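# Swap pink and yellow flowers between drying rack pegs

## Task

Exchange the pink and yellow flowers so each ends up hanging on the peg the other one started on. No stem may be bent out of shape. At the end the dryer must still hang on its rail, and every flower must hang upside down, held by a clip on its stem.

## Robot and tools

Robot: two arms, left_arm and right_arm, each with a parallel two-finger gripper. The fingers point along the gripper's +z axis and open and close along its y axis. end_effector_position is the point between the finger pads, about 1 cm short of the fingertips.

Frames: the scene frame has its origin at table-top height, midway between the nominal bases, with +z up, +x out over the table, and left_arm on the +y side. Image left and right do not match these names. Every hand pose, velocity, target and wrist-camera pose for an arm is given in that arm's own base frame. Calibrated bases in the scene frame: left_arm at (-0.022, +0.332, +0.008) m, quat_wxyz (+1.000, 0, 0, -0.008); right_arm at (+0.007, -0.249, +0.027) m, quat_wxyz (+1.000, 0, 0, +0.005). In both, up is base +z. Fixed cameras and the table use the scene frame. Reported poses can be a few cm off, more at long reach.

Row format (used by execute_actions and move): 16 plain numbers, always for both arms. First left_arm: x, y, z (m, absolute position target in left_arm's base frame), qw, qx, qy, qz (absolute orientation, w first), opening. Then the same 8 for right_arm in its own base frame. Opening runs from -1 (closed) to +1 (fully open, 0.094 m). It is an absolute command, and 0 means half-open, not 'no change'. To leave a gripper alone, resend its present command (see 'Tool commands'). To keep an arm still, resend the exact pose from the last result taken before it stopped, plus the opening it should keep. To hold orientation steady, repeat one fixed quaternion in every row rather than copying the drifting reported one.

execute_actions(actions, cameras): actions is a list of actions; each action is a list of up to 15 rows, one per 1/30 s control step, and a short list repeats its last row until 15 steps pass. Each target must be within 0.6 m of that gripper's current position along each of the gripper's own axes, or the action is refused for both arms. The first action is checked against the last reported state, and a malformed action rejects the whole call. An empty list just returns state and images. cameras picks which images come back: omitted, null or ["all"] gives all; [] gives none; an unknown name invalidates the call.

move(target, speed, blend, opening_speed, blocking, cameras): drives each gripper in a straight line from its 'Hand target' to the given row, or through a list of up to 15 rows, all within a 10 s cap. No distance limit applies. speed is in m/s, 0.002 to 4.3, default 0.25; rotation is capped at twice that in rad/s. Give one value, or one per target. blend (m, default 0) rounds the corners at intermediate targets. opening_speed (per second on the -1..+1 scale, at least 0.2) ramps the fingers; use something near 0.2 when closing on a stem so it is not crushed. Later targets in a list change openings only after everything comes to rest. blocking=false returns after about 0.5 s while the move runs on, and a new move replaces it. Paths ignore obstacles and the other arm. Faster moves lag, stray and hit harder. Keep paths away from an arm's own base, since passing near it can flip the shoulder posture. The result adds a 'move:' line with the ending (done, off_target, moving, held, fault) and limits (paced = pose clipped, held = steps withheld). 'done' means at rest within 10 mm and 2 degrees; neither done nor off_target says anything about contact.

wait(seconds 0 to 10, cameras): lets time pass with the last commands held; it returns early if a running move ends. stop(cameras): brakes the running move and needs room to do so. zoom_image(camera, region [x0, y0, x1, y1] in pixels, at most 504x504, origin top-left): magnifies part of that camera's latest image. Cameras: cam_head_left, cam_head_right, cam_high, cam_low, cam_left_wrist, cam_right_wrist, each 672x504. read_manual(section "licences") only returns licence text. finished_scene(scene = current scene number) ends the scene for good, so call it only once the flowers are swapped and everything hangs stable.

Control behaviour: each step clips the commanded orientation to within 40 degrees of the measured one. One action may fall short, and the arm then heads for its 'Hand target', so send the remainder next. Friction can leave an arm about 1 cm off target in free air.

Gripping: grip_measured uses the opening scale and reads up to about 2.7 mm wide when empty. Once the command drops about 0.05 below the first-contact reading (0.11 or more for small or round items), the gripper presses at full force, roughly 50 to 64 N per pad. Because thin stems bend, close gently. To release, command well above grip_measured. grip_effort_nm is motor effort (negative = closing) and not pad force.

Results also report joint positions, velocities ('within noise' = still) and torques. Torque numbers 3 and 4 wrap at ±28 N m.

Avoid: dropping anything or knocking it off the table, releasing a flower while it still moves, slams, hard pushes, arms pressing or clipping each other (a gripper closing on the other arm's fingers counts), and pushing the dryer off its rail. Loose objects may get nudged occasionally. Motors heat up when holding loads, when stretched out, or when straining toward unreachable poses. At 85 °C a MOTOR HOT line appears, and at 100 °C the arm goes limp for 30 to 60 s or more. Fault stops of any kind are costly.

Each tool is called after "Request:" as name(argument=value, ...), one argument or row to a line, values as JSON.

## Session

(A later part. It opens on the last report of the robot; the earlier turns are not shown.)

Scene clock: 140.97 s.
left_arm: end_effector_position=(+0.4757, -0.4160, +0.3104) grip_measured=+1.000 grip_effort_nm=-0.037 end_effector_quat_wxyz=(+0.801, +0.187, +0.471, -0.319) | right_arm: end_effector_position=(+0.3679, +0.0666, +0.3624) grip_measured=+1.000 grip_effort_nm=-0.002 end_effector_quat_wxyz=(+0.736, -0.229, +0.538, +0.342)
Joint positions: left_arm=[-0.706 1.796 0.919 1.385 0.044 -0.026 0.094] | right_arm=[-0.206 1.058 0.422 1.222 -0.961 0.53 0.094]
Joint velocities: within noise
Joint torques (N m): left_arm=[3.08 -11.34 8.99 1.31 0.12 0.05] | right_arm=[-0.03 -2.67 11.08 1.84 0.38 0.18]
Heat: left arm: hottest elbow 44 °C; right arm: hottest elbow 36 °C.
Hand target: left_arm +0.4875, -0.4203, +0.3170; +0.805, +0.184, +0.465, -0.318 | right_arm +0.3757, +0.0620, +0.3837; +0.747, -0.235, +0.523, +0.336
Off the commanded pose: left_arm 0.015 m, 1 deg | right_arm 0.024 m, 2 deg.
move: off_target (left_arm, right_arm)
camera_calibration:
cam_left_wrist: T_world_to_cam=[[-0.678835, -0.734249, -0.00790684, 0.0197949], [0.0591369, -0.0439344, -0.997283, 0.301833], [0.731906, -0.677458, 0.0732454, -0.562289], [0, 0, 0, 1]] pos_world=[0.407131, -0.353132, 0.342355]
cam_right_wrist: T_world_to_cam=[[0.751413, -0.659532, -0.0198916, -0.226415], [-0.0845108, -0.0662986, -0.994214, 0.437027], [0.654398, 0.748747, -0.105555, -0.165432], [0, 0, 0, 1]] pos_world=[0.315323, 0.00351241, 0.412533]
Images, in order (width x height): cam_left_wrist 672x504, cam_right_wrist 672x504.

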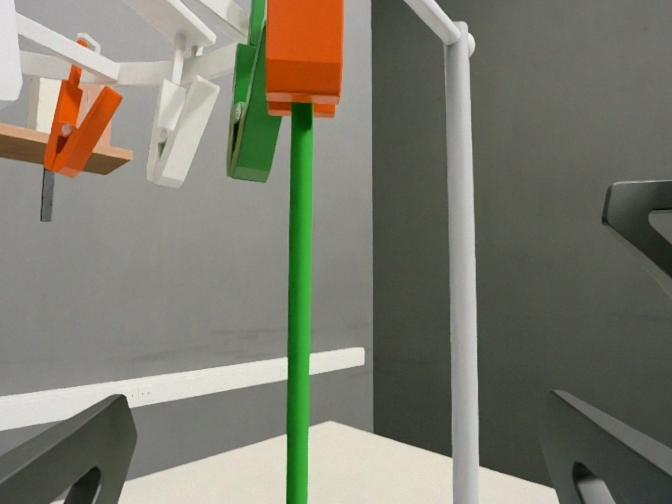

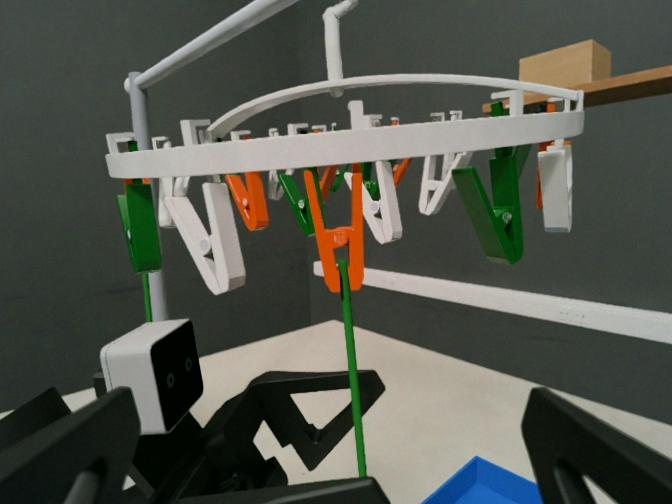

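Request:
move(
  target=[0.491,-0.4175,0.317,0.805,0.184,0.465,-0.318,1,0.377,0.062,0.384,0.747,-0.235,0.523,0.336,1],
  cameras=["cam_left_wrist"],
  speed=0.1,
)

Scene clock: 143.73 s.
left_arm: end_effector_position=(+0.4776, -0.4138, +0.3103) grip_measured=+1.000 grip_effort_nm=-0.037 end_effector_quat_wxyz=(+0.801, +0.189, +0.471, -0.318) | right_arm: end_effector_position=(+0.3679, +0.0666, +0.3624) grip_measured=+1.000 grip_effort_nm=-0.007 end_effector_quat_wxyz=(+0.736, -0.229, +0.538, +0.342)
Joint positions: left_arm=[-0.699 1.796 0.919 1.385 0.053 -0.026 0.094] | right_arm=[-0.206 1.058 0.422 1.222 -0.961 0.53 0.094]
Joint velocities: within noise
Joint torques (N m): left_arm=[3.43 -11.28 8.99 1.32 0.12 -0.01] | right_arm=[-0.15 -2.73 11.07 1.8 0.36 0.19]
Heat: left arm: hottest elbow 44 °C; right arm: hottest elbow 36 °C.
Hand target: left_arm +0.4903, -0.4169, +0.3171; +0.805, +0.184, +0.465, -0.318 | right_arm +0.3758, +0.0620, +0.3836; +0.747, -0.235, +0.523, +0.336
Off the commanded pose: left_arm 0.015 m, 1 deg | right_arm 0.024 m, 2 deg.
move: off_target (left_arm, right_arm)
camera_calibration:
cam_left_wrist: T_world_to_cam=[[-0.679139, -0.733913, -0.0119265, 0.0241815], [0.0616381, -0.0408318, -0.997263, 0.301876], [0.731417, -0.678015, 0.0729674, -0.562083], [0, 0, 0, 1]] pos_world=[0.408933, -0.351028, 0.342352]
Images, in order (width x height): cam_left_wrist 672x504.

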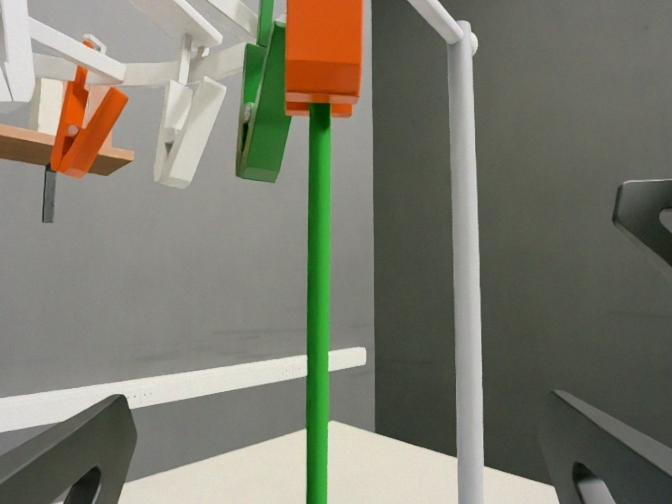

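Request:
move(
  target=[0.4935,-0.4148,0.317,0.805,0.184,0.465,-0.318,1,0.377,0.062,0.384,0.747,-0.235,0.523,0.336,1],
  cameras=["cam_left_wrist"],
  speed=0.1,
)

Scene clock: 146.87 s.
left_arm: end_effector_position=(+0.4800, -0.4110, +0.3101) grip_measured=+1.000 grip_effort_nm=-0.042 end_effector_quat_wxyz=(+0.802, +0.189, +0.471, -0.317) | right_arm: end_effector_position=(+0.3679, +0.0666, +0.3624) grip_measured=+1.000 grip_effort_nm=-0.002 end_effector_quat_wxyz=(+0.736, -0.229, +0.538, +0.342)
Joint positions: left_arm=[-0.691 1.796 0.919 1.385 0.059 -0.026 0.094] | right_arm=[-0.206 1.058 0.422 1.222 -0.961 0.53 0.094]
Joint velocities: within noise
Joint torques (N m): left_arm=[3.14 -11.4 9.05 1.33 0.13 -0.05] | right_arm=[-0.09 -2.43 11.11 1.81 0.35 0.17]
Heat: left arm: hottest elbow 44 °C; right arm: hottest elbow 37 °C.
Hand target: left_arm +0.4929, -0.4142, +0.3170; +0.805, +0.184, +0.465, -0.318 | right_arm +0.3758, +0.0620, +0.3836; +0.747, -0.235, +0.523, +0.336
Off the commanded pose: left_arm 0.016 m, 1 deg | right_arm 0.024 m, 2 deg.
move: off_target (left_arm, right_arm)
camera_calibration:
cam_left_wrist: T_world_to_cam=[[-0.677617, -0.73526, -0.0151151, 0.0276445], [0.0635281, -0.0380466, -0.997255, 0.301829], [0.732666, -0.676716, 0.0724907, -0.561888], [0, 0, 0, 1]] pos_world=[0.411234, -0.348429, 0.342149]
Images, in order (width x height): cam_left_wrist 672x504.

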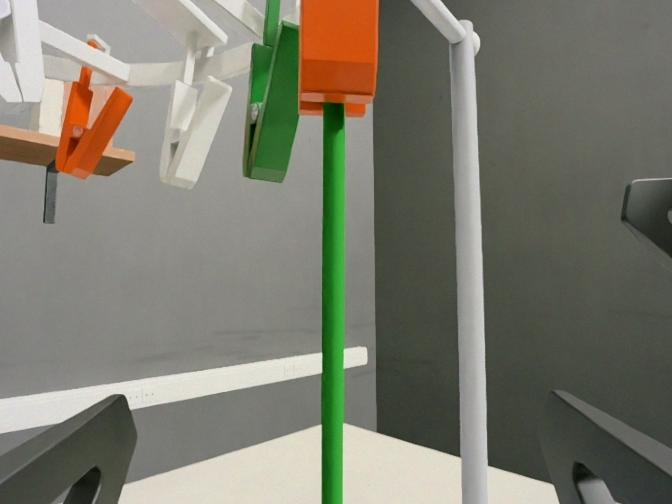

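Request:
move(
  target=[
    [0.4935,-0.4148,0.317,0.805,0.184,0.465,-0.318,-0.75,0.377,0.062,0.384,0.747,-0.235,0.523,0.336,1],
    [0.4935,-0.4148,0.317,0.805,0.184,0.465,-0.318,-0.95,0.377,0.062,0.384,0.747,-0.235,0.523,0.336,1],
  ],
  cameras=["cam_left_wrist","cam_right_wrist"],
  speed=0.1,
  opening_speed=0.6,
)

Scene clock: 153.77 s.
left_arm: end_effector_position=(+0.4800, -0.4111, +0.3098) grip_measured=-0.950 grip_effort_nm=-1.028 end_effector_quat_wxyz=(+0.801, +0.190, +0.471, -0.317) | right_arm: end_effector_position=(+0.3679, +0.0666, +0.3624) grip_measured=+1.000 grip_effort_nm=-0.012 end_effector_quat_wxyz=(+0.736, -0.229, +0.538, +0.342)
Joint positions: left_arm=[-0.691 1.797 0.919 1.385 0.06 -0.026 0.002] | right_arm=[-0.206 1.058 0.422 1.222 -0.961 0.53 0.094]
Joint velocities: within noise
Joint torques (N m): left_arm=[3.25 -11.34 9.05 1.32 0.11 -0.05] | right_arm=[-0.03 -2.73 11.11 1.88 0.36 0.18]
Heat: left arm: hottest elbow 45 °C; right arm: hottest elbow 37 °C.
Hand target: left_arm +0.4928, -0.4142, +0.3170; +0.805, +0.184, +0.465, -0.318 | right_arm +0.3758, +0.0620, +0.3836; +0.747, -0.235, +0.523, +0.336
Off the commanded pose: left_arm 0.016 m, 1 deg | right_arm 0.024 m, 2 deg.
move: off_target (left_arm, right_arm); target 2's new opening was sent with left_arm's hand 0.016 m and 1 deg from that target
camera_calibration:
cam_left_wrist: T_world_to_cam=[[-0.67787, -0.735022, -0.0153012, 0.0278197], [0.0633461, -0.0376599, -0.997281, 0.301845], [0.732447, -0.676996, 0.0720894, -0.56181], [0, 0, 0, 1]] pos_world=[0.411234, -0.348528, 0.34195]
cam_right_wrist: T_world_to_cam=[[0.751413, -0.659532, -0.0198916, -0.226415], [-0.0845108, -0.0662986, -0.994214, 0.437027], [0.654398, 0.748747, -0.105555, -0.165432], [0, 0, 0, 1]] pos_world=[0.315323, 0.00351241, 0.412533]
Images, in order (width x height): cam_left_wrist 672x504, cam_right_wrist 672x504.

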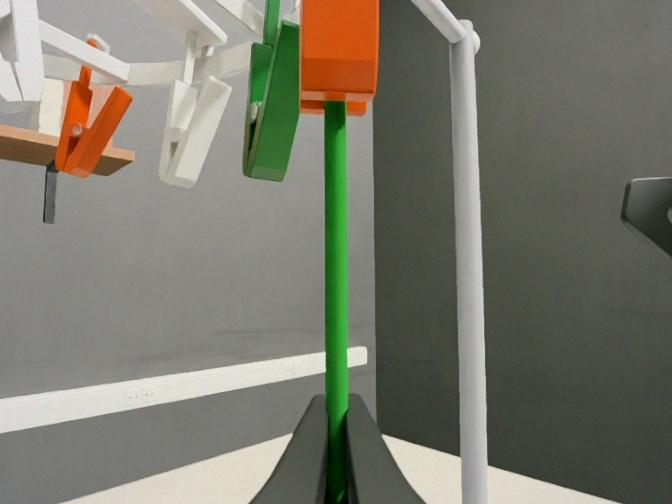

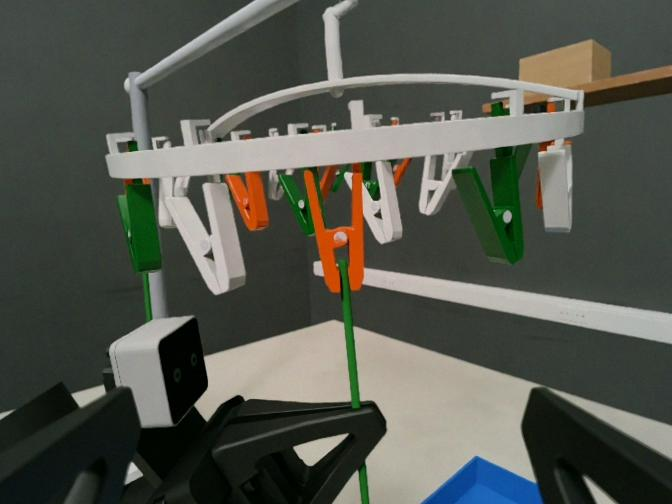

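Request:
move(
  target=[0.4935,-0.4148,0.317,0.805,0.184,0.465,-0.318,-0.95,0.4246,0.1154,0.438,0.747,-0.235,0.523,0.336,-0.05],
  cameras=["cam_left_wrist","cam_right_wrist","cam_low"],
  speed=0.1,
)

Request:
zoom_image(
  camera="cam_low",
  region=[190, 100, 370, 260],
)

Scene clock: 160.20 s.
left_arm: end_effector_position=(+0.4800, -0.4111, +0.3098) grip_measured=-0.948 grip_effort_nm=-0.979 end_effector_quat_wxyz=(+0.801, +0.190, +0.471, -0.317) | right_arm: end_effector_position=(+0.4163, +0.1113, +0.4147) grip_measured=-0.049 grip_effort_nm=-0.081 end_effector_quat_wxyz=(+0.736, -0.222, +0.539, +0.344)
Joint positions: left_arm=[-0.691 1.797 0.919 1.385 0.06 -0.026 0.002] | right_arm=[-0.026 1.064 0.607 0.933 -0.795 0.398 0.045]
Joint velocities: within noise
Joint torques (N m): left_arm=[3.25 -11.34 9.05 1.31 0.11 -0.05] | right_arm=[1.32 -4.25 12.38 1.24 0.29 -0.11]
Heat: left arm: hottest elbow 45 °C; right arm: hottest elbow 38 °C.
Hand target: left_arm +0.4928, -0.4142, +0.3170; +0.805, +0.184, +0.465, -0.318 | right_arm +0.4231, +0.1150, +0.4376; +0.747, -0.235, +0.523, +0.336
Off the commanded pose: left_arm 0.016 m, 1 deg | right_arm 0.025 m, 3 deg.
move: off_target (left_arm, right_arm)
camera_calibration:
cam_left_wrist: T_world_to_cam=[[-0.67787, -0.735022, -0.0153012, 0.0278197], [0.0633461, -0.0376599, -0.997281, 0.301845], [0.732447, -0.676996, 0.0720894, -0.56181], [0, 0, 0, 1]] pos_world=[0.411234, -0.348528, 0.34195]
cam_right_wrist: T_world_to_cam=[[0.74721, -0.663741, -0.0335441, -0.224338], [-0.0925797, -0.053975, -0.994241, 0.498009], [0.658109, 0.746012, -0.10178, -0.227911], [0, 0, 0, 1]] pos_world=[0.363723, 0.0480017, 0.464419]
Images, in order (width x height): cam_low 672x504, cam_left_wrist 672x504, cam_right_wrist 672x504.

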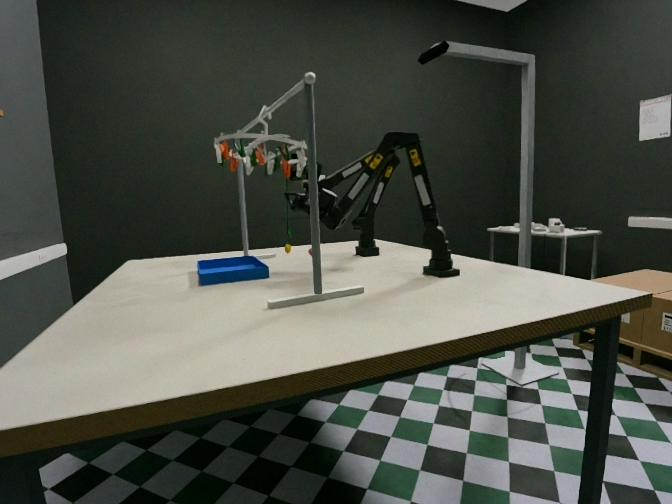

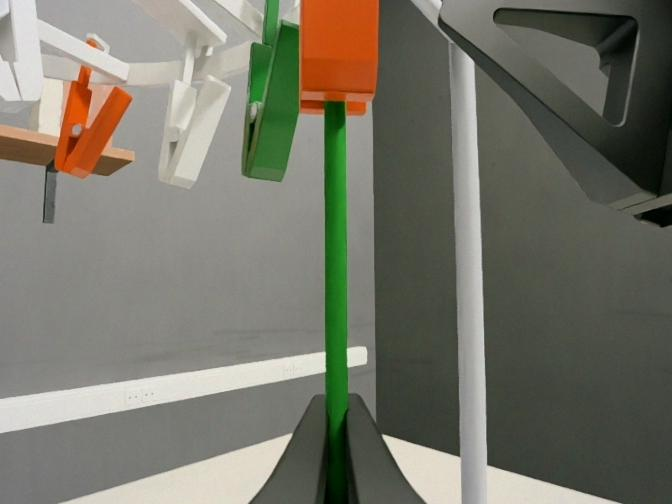

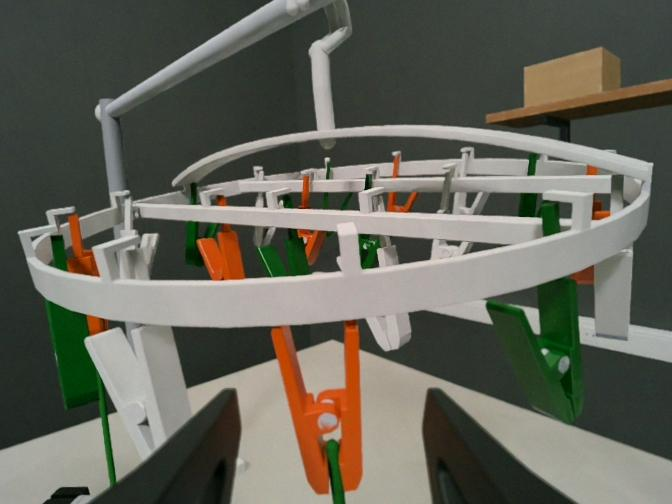

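Scaled by 2.800 from the camera's 672x504 image, which has a finer 960x720 frame.

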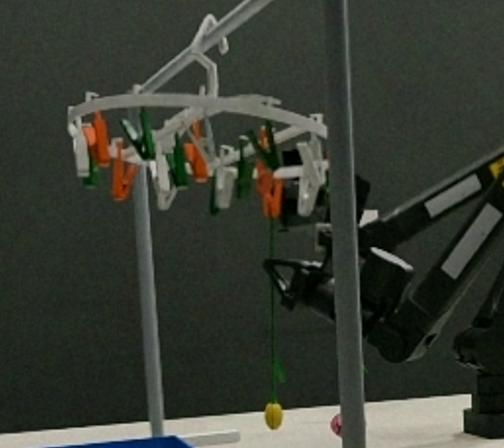

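Request:
move(
  target=[0.4935,-0.4148,0.317,0.805,0.184,0.465,-0.318,-0.95,0.4453,0.147,0.4397,0.747,-0.235,0.523,0.336,-0.05],
  cameras=["cam_left_wrist","cam_right_wrist","cam_head_left"],
  speed=0.06,
)

Request:
zoom_image(
  camera="cam_head_left",
  region=[180, 0, 440, 200],
)

Scene clock: 165.57 s.
left_arm: end_effector_position=(+0.4800, -0.4111, +0.3098) grip_measured=-0.950 grip_effort_nm=-1.033 end_effector_quat_wxyz=(+0.801, +0.190, +0.471, -0.317) | right_arm: end_effector_position=(+0.4363, +0.1419, +0.4163) grip_measured=-0.049 grip_effort_nm=-0.076 end_effector_quat_wxyz=(+0.736, -0.223, +0.539, +0.343)
Joint positions: left_arm=[-0.691 1.797 0.919 1.385 0.06 -0.026 0.002] | right_arm=[0.068 1.119 0.657 0.896 -0.712 0.337 0.045]
Joint velocities: within noise
Joint torques (N m): left_arm=[3.31 -11.34 9.05 1.32 0.11 -0.05] | right_arm=[1.38 -5.3 12.46 1.24 0.25 -0.12]
Heat: left arm: hottest elbow 45 °C; right arm: hottest elbow 39 °C.
Hand target: left_arm +0.4928, -0.4142, +0.3170; +0.805, +0.184, +0.465, -0.318 | right_arm +0.4437, +0.1464, +0.4393; +0.747, -0.235, +0.523, +0.336
Off the commanded pose: left_arm 0.016 m, 1 deg | right_arm 0.026 m, 3 deg.
move: off_target (left_arm, right_arm)
camera_calibration:
cam_left_wrist: T_world_to_cam=[[-0.67787, -0.735022, -0.0153012, 0.0278197], [0.0633461, -0.0376599, -0.997281, 0.301845], [0.732447, -0.676996, 0.0720894, -0.56181], [0, 0, 0, 1]] pos_world=[0.411234, -0.348528, 0.34195]
cam_right_wrist: T_world_to_cam=[[0.747485, -0.663568, -0.030721, -0.220279], [-0.0919358, -0.0575386, -0.994101, 0.503277], [0.657886, 0.7459, -0.104015, -0.262657], [0, 0, 0, 1]] pos_world=[0.383723, 0.078703, 0.466221]
Images, in order (width x height): cam_head_left 672x504, cam_left_wrist 672x504, cam_right_wrist 672x504.

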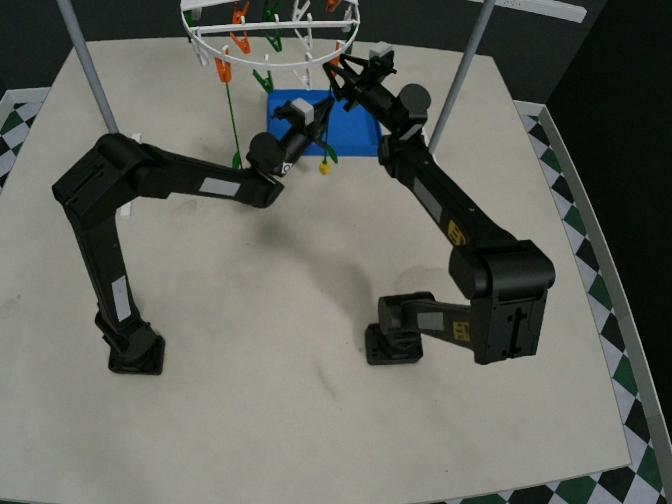

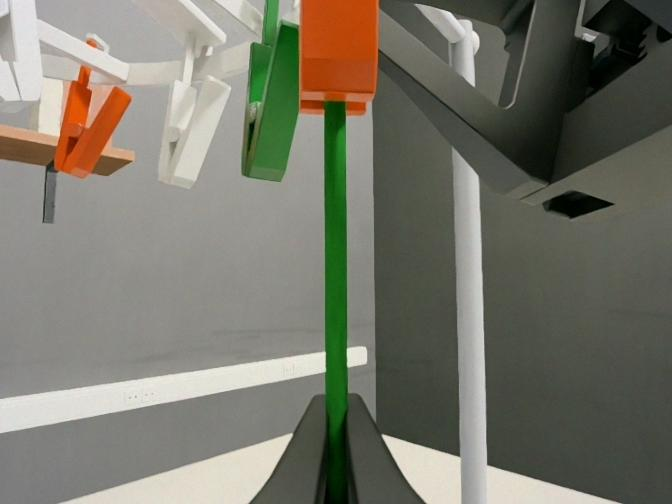

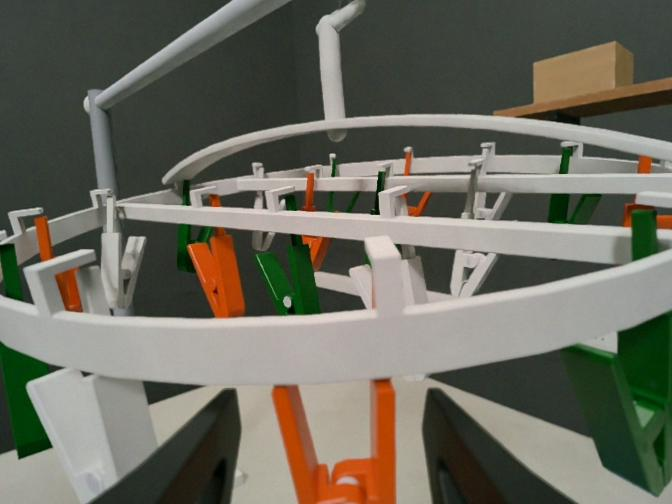

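Scaled by 1.938 from the camera's 672x504 image, which has a finer 960x720 frame.

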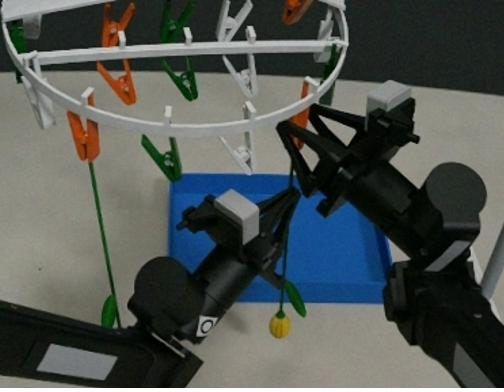

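Request:
move(
  target=[0.4935,-0.4148,0.317,0.805,0.184,0.465,-0.318,-0.95,0.4453,0.147,0.4397,0.747,-0.235,0.523,0.336,-0.5],
  cameras=["cam_left_wrist","cam_right_wrist"],
  opening_speed=0.4,
)

Scene clock: 169.00 s.
left_arm: end_effector_position=(+0.4800, -0.4112, +0.3098) grip_measured=-0.945 grip_effort_nm=-0.916 end_effector_quat_wxyz=(+0.801, +0.190, +0.471, -0.317) | right_arm: end_effector_position=(+0.4369, +0.1417, +0.4158) grip_measured=-0.495 grip_effort_nm=-0.222 end_effector_quat_wxyz=(+0.736, -0.223, +0.540, +0.341)
Joint positions: left_arm=[-0.691 1.797 0.919 1.385 0.06 -0.026 0.003] | right_arm=[0.068 1.12 0.657 0.895 -0.71 0.334 0.024]
Joint velocities: within noise
Joint torques (N m): left_arm=[3.25 -11.28 9.06 1.31 0.09 -0.05] | right_arm=[0.97 -5.54 12.44 1.26 0.17 -0.11]
Heat: left arm: hottest elbow 45 °C; right arm: hottest elbow 40 °C.
Hand target: left_arm +0.4928, -0.4142, +0.3170; +0.805, +0.184, +0.465, -0.318 | right_arm +0.4438, +0.1465, +0.4393; +0.747, -0.235, +0.523, +0.336
Off the commanded pose: left_arm 0.016 m, 1 deg | right_arm 0.026 m, 3 deg.
move: off_target (left_arm, right_arm)
camera_calibration:
cam_left_wrist: T_world_to_cam=[[-0.678171, -0.734741, -0.0154767, 0.0281019], [0.0634511, -0.037559, -0.997278, 0.301835], [0.73216, -0.677307, 0.0720916, -0.561801], [0, 0, 0, 1]] pos_world=[0.411234, -0.348527, 0.34195]
cam_right_wrist: T_world_to_cam=[[0.745716, -0.665599, -0.0297632, -0.220274], [-0.0919157, -0.0585292, -0.994045, 0.50297], [0.659894, 0.744011, -0.104825, -0.263269], [0, 0, 0, 1]] pos_world=[0.384222, 0.0786998, 0.465822]
Images, in order (width x height): cam_left_wrist 672x504, cam_right_wrist 672x504.

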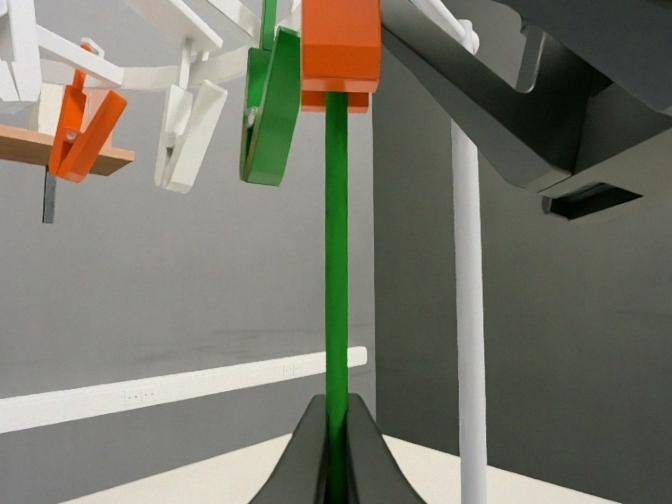

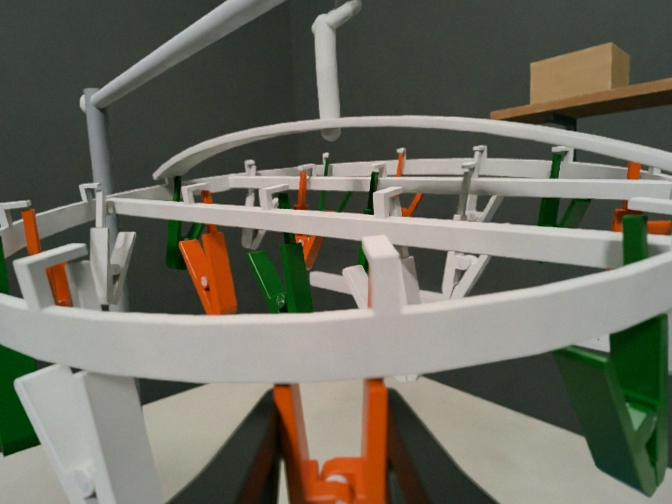

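Request:
move(
  target=[0.4935,-0.4148,0.317,0.805,0.184,0.465,-0.318,-0.95,0.4453,0.147,0.4397,0.747,-0.235,0.523,0.336,-0.68],
  cameras=["cam_left_wrist","cam_right_wrist"],
  opening_speed=0.3,
)

Request:
zoom_image(
  camera="cam_left_wrist",
  region=[250, 0, 450, 150],
)

Scene clock: 171.83 s.
left_arm: end_effector_position=(+0.4800, -0.4112, +0.3098) grip_measured=-0.949 grip_effort_nm=-1.023 end_effector_quat_wxyz=(+0.801, +0.190, +0.471, -0.317) | right_arm: end_effector_position=(+0.4370, +0.1416, +0.4158) grip_measured=-0.580 grip_effort_nm=-1.023 end_effector_quat_wxyz=(+0.737, -0.223, +0.540, +0.341)
Joint positions: left_arm=[-0.691 1.797 0.919 1.385 0.06 -0.026 0.002] | right_arm=[0.068 1.12 0.657 0.895 -0.709 0.334 0.02]
Joint velocities: within noise
Joint torques (N m): left_arm=[3.25 -11.34 9.05 1.32 0.09 -0.05] | right_arm=[1.14 -5.54 12.44 1.32 0.14 -0.1]
Heat: left arm: hottest elbow 45 °C; right arm: hottest elbow 41 °C.
Hand target: left_arm +0.4928, -0.4142, +0.3170; +0.805, +0.184, +0.465, -0.318 | right_arm +0.4438, +0.1464, +0.4393; +0.747, -0.235, +0.523, +0.336
Off the commanded pose: left_arm 0.016 m, 1 deg | right_arm 0.026 m, 3 deg.
move: off_target (left_arm, right_arm)
camera_calibration:
cam_left_wrist: T_world_to_cam=[[-0.678171, -0.734741, -0.0154767, 0.0281019], [0.0634511, -0.037559, -0.997278, 0.301835], [0.73216, -0.677307, 0.0720916, -0.561801], [0, 0, 0, 1]] pos_world=[0.411234, -0.348527, 0.34195]
cam_right_wrist: T_world_to_cam=[[0.745168, -0.66622, -0.029591, -0.220095], [-0.091709, -0.0584237, -0.99407, 0.502894], [0.660541, 0.743463, -0.104634, -0.263563], [0, 0, 0, 1]] pos_world=[0.384222, 0.0786987, 0.465822]
Images, in order (width x height): cam_left_wrist 672x504, cam_right_wrist 672x504.

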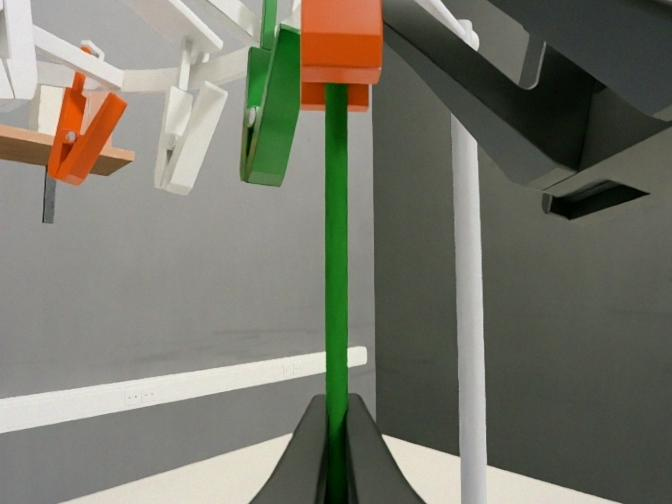

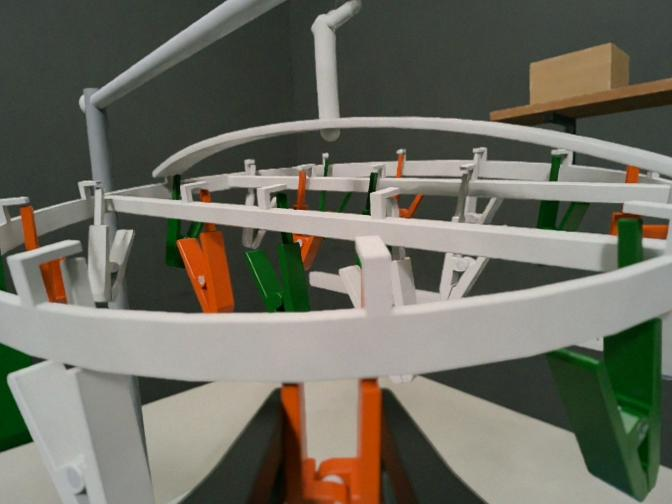

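Scaled by 2.520 from the camera's 672x504 image, which has a finer 960x720 frame.

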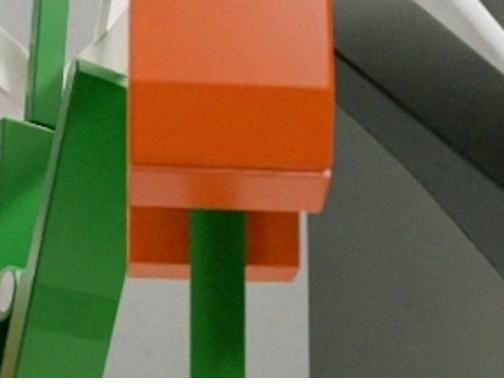

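Request:
move(
  target=[0.4935,-0.4148,0.275,0.805,0.184,0.465,-0.318,-0.95,0.4453,0.147,0.4397,0.747,-0.235,0.523,0.336,-0.68],
  cameras=["cam_left_wrist","cam_right_wrist","cam_head_left"],
  speed=0.06,
)

Scene clock: 180.77 s.
left_arm: end_effector_position=(+0.4848, -0.4152, +0.2667) grip_measured=-0.948 grip_effort_nm=-0.838 end_effector_quat_wxyz=(+0.797, +0.192, +0.479, -0.315) | right_arm: end_effector_position=(+0.4371, +0.1415, +0.4158) grip_measured=-0.580 grip_effort_nm=-1.028 end_effector_quat_wxyz=(+0.737, -0.223, +0.540, +0.341)
Joint positions: left_arm=[-0.691 1.895 0.919 1.463 0.06 -0.026 0.002] | right_arm=[0.068 1.12 0.657 0.895 -0.709 0.333 0.02]
Joint velocities: left_arm=[0.005 0.005 -0.022 -0.022 -0.007 -0.095 0.022] | right_arm=[within noise]
Joint torques (N m): left_arm=[3.25 -12.16 7.56 2.47 0.1 -0.05] | right_arm=[1.38 -5.36 12.52 1.28 0.14 -0.1]
Heat: left arm: hottest elbow 46 °C; right arm: hottest elbow 43 °C.
Hand target: left_arm +0.4931, -0.4145, +0.2749; +0.805, +0.184, +0.465, -0.318 | right_arm +0.4438, +0.1464, +0.4393; +0.747, -0.235, +0.523, +0.336
Off the commanded pose: left_arm 0.012 m, 2 deg | right_arm 0.026 m, 3 deg.
move: off_target (left_arm, right_arm)
camera_calibration:
cam_left_wrist: T_world_to_cam=[[-0.678389, -0.734561, -0.0144088, 0.0276543], [0.0484602, -0.0251681, -0.998508, 0.270969], [0.733103, -0.678075, 0.0526708, -0.560482], [0, 0, 0, 1]] pos_world=[0.41652, -0.352916, 0.300484]
cam_right_wrist: T_world_to_cam=[[0.744862, -0.666574, -0.0293172, -0.220077], [-0.0914661, -0.0584867, -0.994089, 0.502815], [0.66092, 0.743141, -0.104533, -0.263729], [0, 0, 0, 1]] pos_world=[0.384222, 0.0786981, 0.465822]
Images, in order (width x height): cam_head_left 672x504, cam_left_wrist 672x504, cam_right_wrist 672x504.

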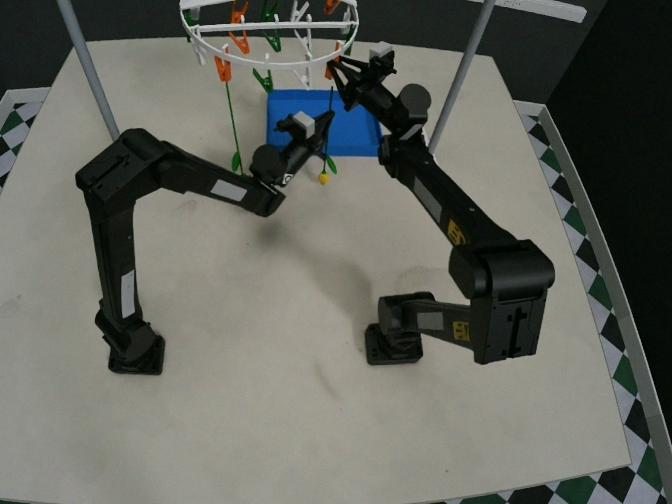

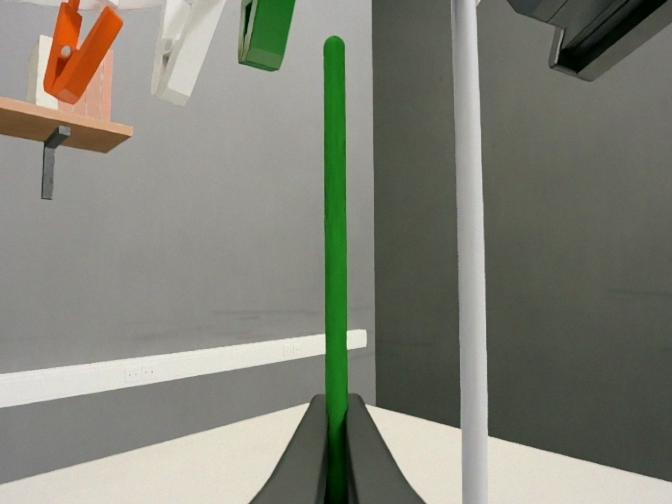

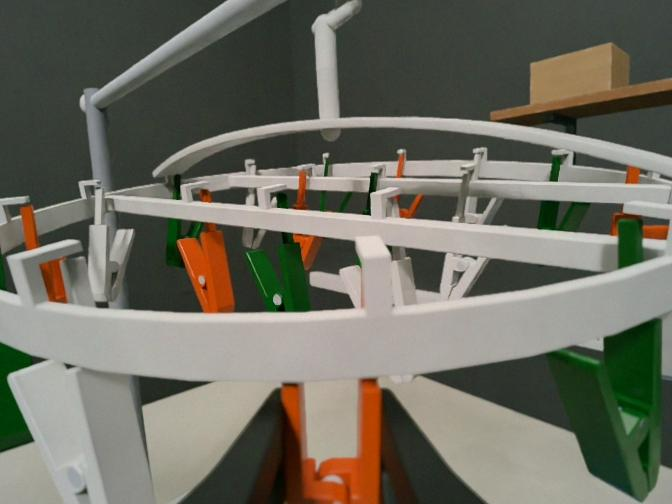

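Request:
move(
  target=[
    [0.4935,-0.4148,0.275,0.805,0.184,0.465,-0.318,-0.95,0.4453,0.147,0.4397,0.747,-0.235,0.523,0.336,0.0],
    [0.330,-0.247,0.275,0.805,0.184,0.465,-0.318,-0.95,0.386,0.079,0.430,0.747,-0.235,0.523,0.336,0.0],
  ],
  cameras=["cam_left_wrist","cam_right_wrist","cam_head_left","cam_high"],
  speed=0.15,
  opening_speed=0.5,
)

Scene clock: 200.37 s.
left_arm: end_effector_position=(+0.3315, -0.2524, +0.2661) grip_measured=-0.946 grip_effort_nm=-0.960 end_effector_quat_wxyz=(+0.777, +0.202, +0.511, -0.305) | right_arm: end_effector_position=(+0.3889, +0.0821, +0.4334) grip_measured=-0.001 grip_effort_nm=0.071 end_effector_quat_wxyz=(+0.748, -0.240, +0.521, +0.333)
Joint positions: left_arm=[-0.588 1.417 0.281 1.547 0.15 -0.063 0.003] | right_arm=[-0.137 0.993 0.588 0.988 -0.903 0.464 0.047]
Joint velocities: within noise
Joint torques (N m): left_arm=[3.31 -6.59 4.31 2.59 0.11 -0.04] | right_arm=[-0.21 -4.42 7.34 1.91 0.22 0.18]
Heat: left arm: hottest elbow 45 °C; right arm: hottest elbow 45 °C.
Hand target: left_arm +0.3300, -0.2471, +0.2756; +0.786, +0.195, +0.500, -0.308 | right_arm +0.3861, +0.0791, +0.4301; +0.747, -0.235, +0.523, +0.336
Off the commanded pose: left_arm 0.011 m, 7 deg | right_arm 0.005 m, 1 deg.
joint sent to its limit (left arm) — joint 4 (wrist pitch), upper limit. The joint targets are off in orientation, not in position.
move: off_target (left_arm)
camera_calibration:
cam_left_wrist: T_world_to_cam=[[-0.674341, -0.73831, -0.012753, 0.040478], [-0.0123408, 0.0285364, -0.999517, 0.315945], [0.738317, -0.673858, -0.0283546, -0.316762], [0, 0, 0, 1]] pos_world=[0.265065, -0.192583, 0.307327]
cam_right_wrist: T_world_to_cam=[[0.750441, -0.660569, 0.0220651, -0.248246], [-0.0368289, -0.0751256, -0.996494, 0.493482], [0.65991, 0.746997, -0.0807054, -0.19615], [0, 0, 0, 1]] pos_world=[0.33391, 0.019613, 0.481399]
Images, in order (width x height): cam_head_left 672x504, cam_high 672x504, cam_left_wrist 672x504, cam_right_wrist 672x504.

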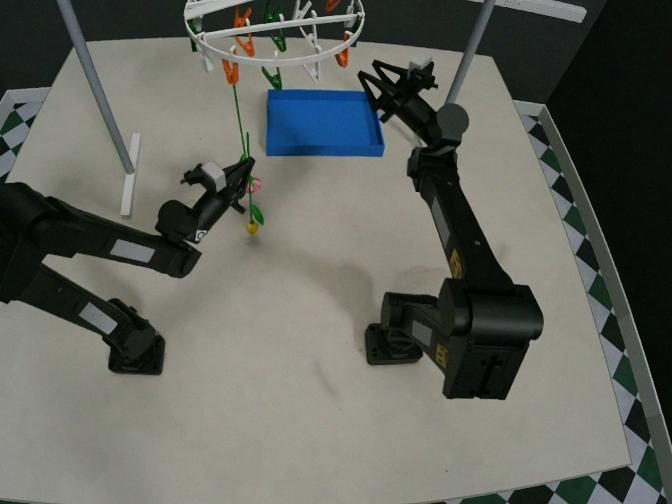

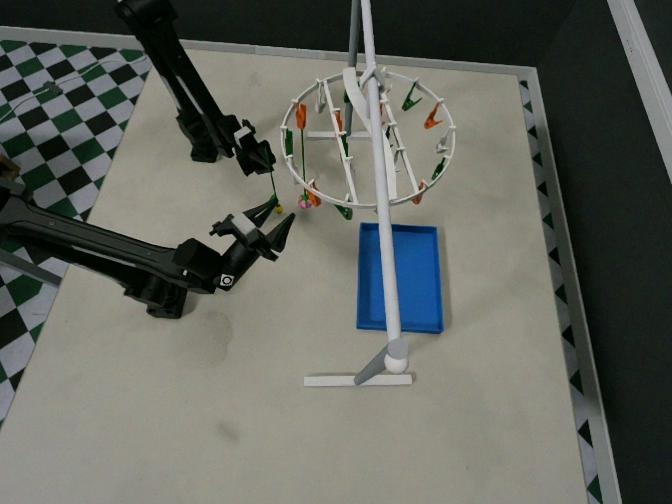

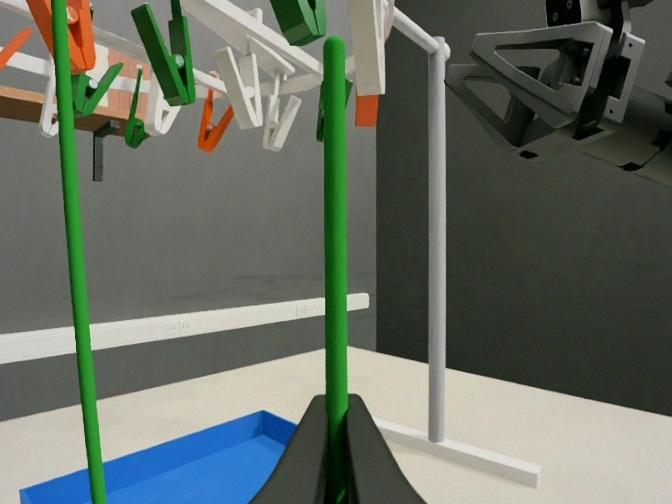

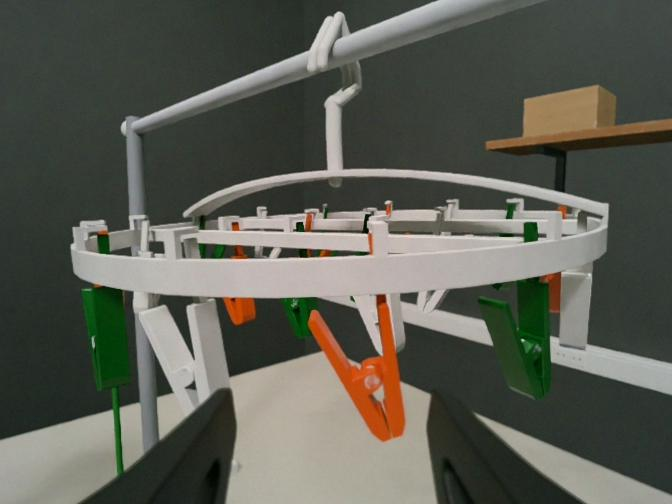

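Request:
move(
  target=[0.330,-0.247,0.275,0.786,0.195,0.500,-0.308,-0.95,0.2727,0.2703,0.440,0.819,0.003,0.574,-0.004,0.0],
  cameras=["cam_left_wrist","cam_right_wrist","cam_head_left"],
  speed=0.15,
)

Scene clock: 207.67 s.
left_arm: end_effector_position=(+0.3314, -0.2524, +0.2659) grip_measured=-0.943 grip_effort_nm=-0.769 end_effector_quat_wxyz=(+0.777, +0.202, +0.512, -0.306) | right_arm: end_effector_position=(+0.2722, +0.2619, +0.4174) grip_measured=-0.001 grip_effort_nm=0.081 end_effector_quat_wxyz=(+0.813, -0.011, +0.582, -0.014)
Joint positions: left_arm=[-0.588 1.417 0.281 1.547 0.15 -0.064 0.003] | right_arm=[1.176 1.045 0.557 1.211 1.063 -0.693 0.047]
Joint velocities: within noise
Joint torques (N m): left_arm=[3.19 -6.53 4.23 2.61 0.01 -0.05] | right_arm=[1.26 -3.19 11.79 1.61 -0.33 -0.13]
Heat: left arm: hottest elbow 44 °C; right arm: hottest elbow 44 °C.
Hand target: left_arm +0.3300, -0.2471, +0.2750; +0.785, +0.195, +0.500, -0.308 | right_arm +0.2720, +0.2692, +0.4393; +0.819, +0.003, +0.574, -0.004
Off the commanded pose: left_arm 0.011 m, 2 deg | right_arm 0.024 m, 2 deg.
joint sent to its limit (left arm) — joint 4 (wrist pitch), upper limit. The joint targets still meet the commanded pose.
move: off_target (left_arm, right_arm)
camera_calibration:
cam_left_wrist: T_world_to_cam=[[-0.674915, -0.737803, -0.0116949, 0.0404744], [-0.0133317, 0.0280387, -0.999518, 0.315911], [0.737775, -0.674433, -0.02876, -0.316542], [0, 0, 0, 1]] pos_world=[0.265065, -0.192482, 0.307129]
cam_right_wrist: T_world_to_cam=[[-0.00834895, -0.998983, 0.0443048, 0.24425], [-0.100873, -0.0432389, -0.993959, 0.494839], [0.994864, -0.0127677, -0.10041, -0.138602], [0, 0, 0, 1]] pos_world=[0.189846, 0.263628, 0.467112]
Images, in order (width x height): cam_head_left 672x504, cam_left_wrist 672x504, cam_right_wrist 672x504.

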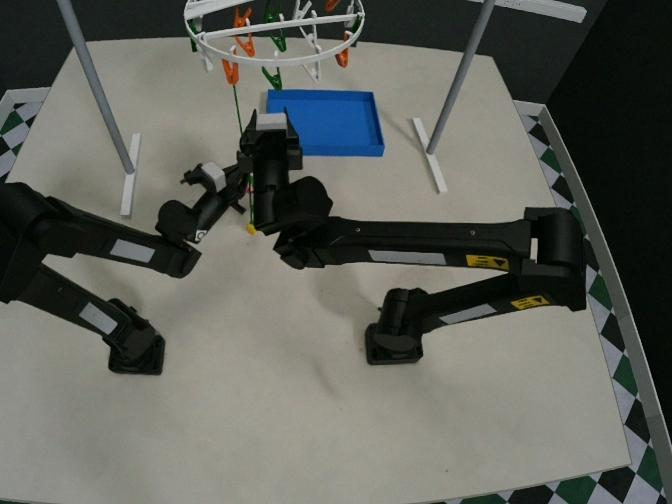

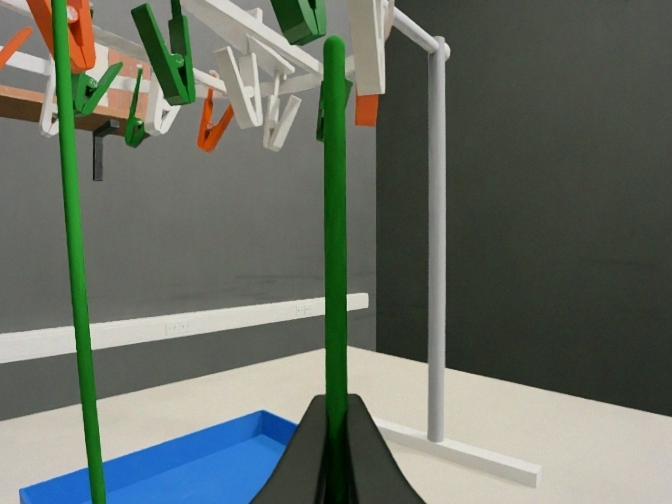

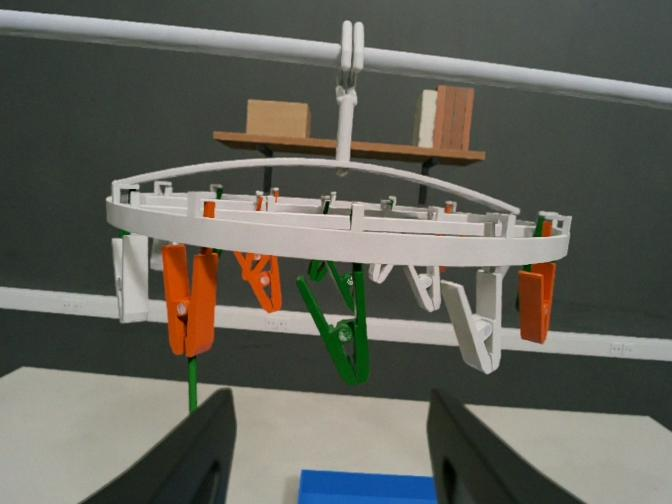

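Request:
move(
  target=[0.330,-0.247,0.275,0.786,0.195,0.500,-0.308,-0.95,0.3387,0.2703,0.4536,0.819,0.003,0.574,-0.004,0.1],
  cameras=["cam_left_wrist","cam_right_wrist"],
  speed=0.12,
)

Scene clock: 214.13 s.
left_arm: end_effector_position=(+0.3314, -0.2524, +0.2659) grip_measured=-0.943 grip_effort_nm=-0.769 end_effector_quat_wxyz=(+0.777, +0.202, +0.512, -0.306) | right_arm: end_effector_position=(+0.3312, +0.2665, +0.4300) grip_measured=+0.099 grip_effort_nm=0.071 end_effector_quat_wxyz=(+0.813, -0.017, +0.582, -0.017)
Joint positions: left_arm=[-0.588 1.417 0.281 1.547 0.15 -0.064 0.003] | right_arm=[1.006 1.085 0.648 0.996 0.919 -0.512 0.052]
Joint velocities: within noise
Joint torques (N m): left_arm=[3.25 -6.48 4.25 2.59 0.01 -0.05] | right_arm=[-0.15 -4.84 12.36 1.06 -0.35 0.2]
Heat: left arm: hottest elbow 43 °C; right arm: hottest elbow 44 °C.
Hand target: left_arm +0.3300, -0.2471, +0.2750; +0.785, +0.195, +0.500, -0.308 | right_arm +0.3376, +0.2693, +0.4531; +0.819, +0.003, +0.574, -0.004
Off the commanded pose: left_arm 0.011 m, 2 deg | right_arm 0.025 m, 3 deg.
joint sent to its limit (left arm) — joint 4 (wrist pitch), upper limit. The joint targets still meet the commanded pose.
move: off_target (left_arm, right_arm)
camera_calibration:
cam_left_wrist: T_world_to_cam=[[-0.674915, -0.737803, -0.0116949, 0.0404744], [-0.0133317, 0.0280387, -0.999518, 0.315911], [0.737775, -0.674433, -0.02876, -0.316542], [0, 0, 0, 1]] pos_world=[0.265065, -0.192482, 0.307129]
cam_right_wrist: T_world_to_cam=[[-0.00452482, -0.998296, 0.0581762, 0.241401], [-0.100527, -0.057428, -0.993276, 0.516856], [0.994924, -0.0103427, -0.100096, -0.196899], [0, 0, 0, 1]] pos_world=[0.24895, 0.268635, 0.479628]
Images, in order (width x height): cam_left_wrist 672x504, cam_right_wrist 672x504.

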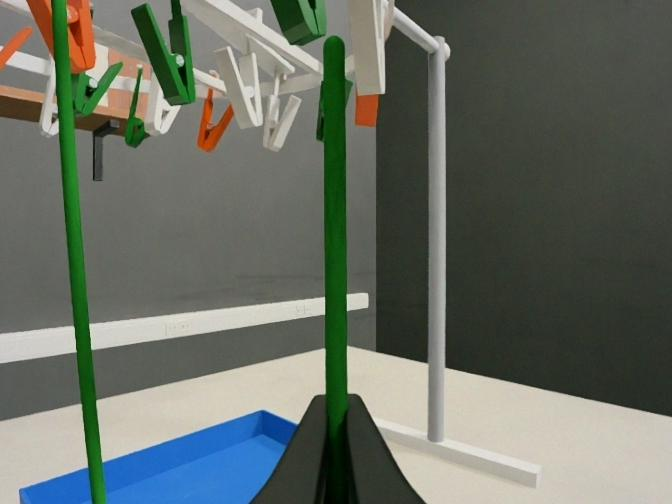

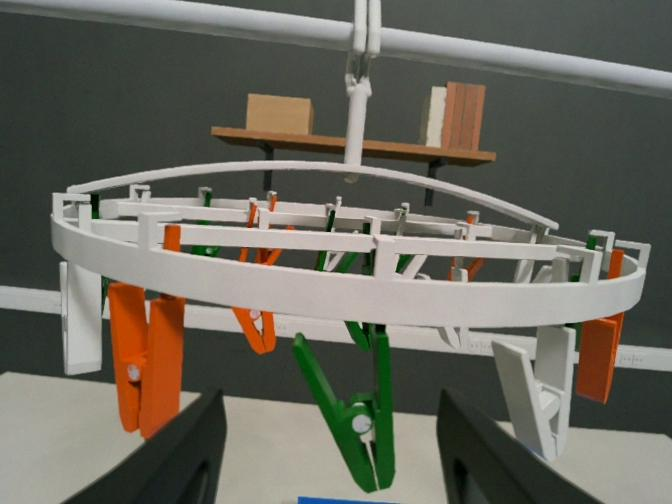

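Request:
move(
  target=[0.330,-0.247,0.275,0.786,0.195,0.500,-0.308,-0.95,0.3825,0.2645,0.4503,0.819,0.003,0.574,-0.004,0.1],
  cameras=["cam_left_wrist","cam_right_wrist"],
  speed=0.06,
)

Scene clock: 219.57 s.
left_arm: end_effector_position=(+0.3314, -0.2524, +0.2659) grip_measured=-0.948 grip_effort_nm=-0.842 end_effector_quat_wxyz=(+0.777, +0.202, +0.512, -0.306) | right_arm: end_effector_position=(+0.3736, +0.2604, +0.4274) grip_measured=+0.099 grip_effort_nm=0.081 end_effector_quat_wxyz=(+0.812, -0.015, +0.583, -0.016)
Joint positions: left_arm=[-0.588 1.417 0.281 1.547 0.15 -0.064 0.002] | right_arm=[0.89 1.136 0.69 0.935 0.82 -0.417 0.052]
Joint velocities: left_arm=[-0.005 -0.015 0.007 -0.007 -0.022 -0.051 0.024] | right_arm=[within noise]
Joint torques (N m): left_arm=[3.19 -6.53 4.25 2.61 0.01 -0.05] | right_arm=[-0.15 -5.54 12.44 1.16 -0.3 0.19]
Heat: left arm: hottest elbow 42 °C; right arm: hottest elbow 44 °C.
Hand target: left_arm +0.3300, -0.2471, +0.2750; +0.785, +0.195, +0.500, -0.308 | right_arm +0.3812, +0.2635, +0.4499; +0.819, +0.003, +0.574, -0.004
Off the commanded pose: left_arm 0.011 m, 2 deg | right_arm 0.025 m, 3 deg.
joint sent to its limit (left arm) — joint 4 (wrist pitch), upper limit. The joint targets still meet the commanded pose.
move: off_target (left_arm, right_arm)
camera_calibration:
cam_left_wrist: T_world_to_cam=[[-0.674915, -0.737803, -0.0116949, 0.0404744], [-0.0133317, 0.0280387, -0.999518, 0.315911], [0.737775, -0.674433, -0.02876, -0.316542], [0, 0, 0, 1]] pos_world=[0.265065, -0.192482, 0.307129]
cam_right_wrist: T_world_to_cam=[[-0.00470254, -0.998557, 0.0534925, 0.237897], [-0.10243, -0.0527307, -0.993342, 0.517725], [0.994729, -0.0101505, -0.102034, -0.238458], [0, 0, 0, 1]] pos_world=[0.29135, 0.262433, 0.477221]
Images, in order (width x height): cam_left_wrist 672x504, cam_right_wrist 672x504.

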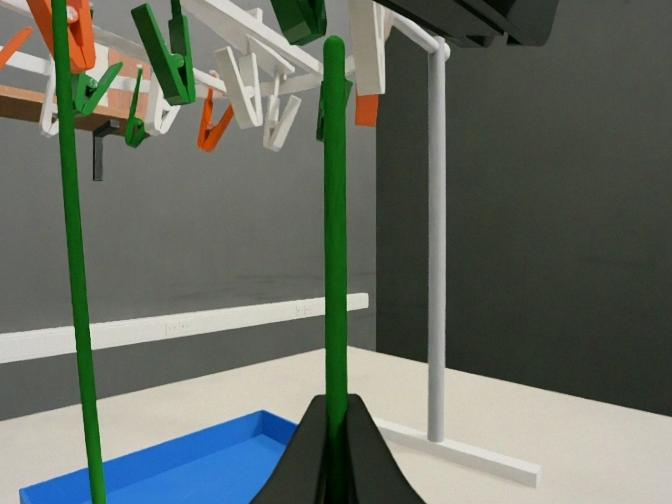

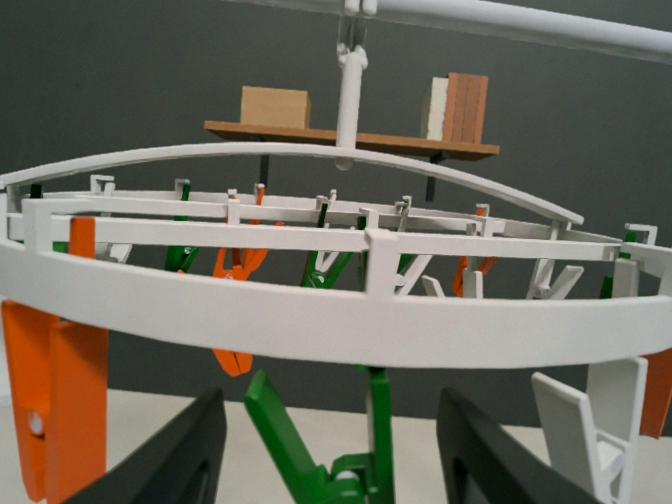

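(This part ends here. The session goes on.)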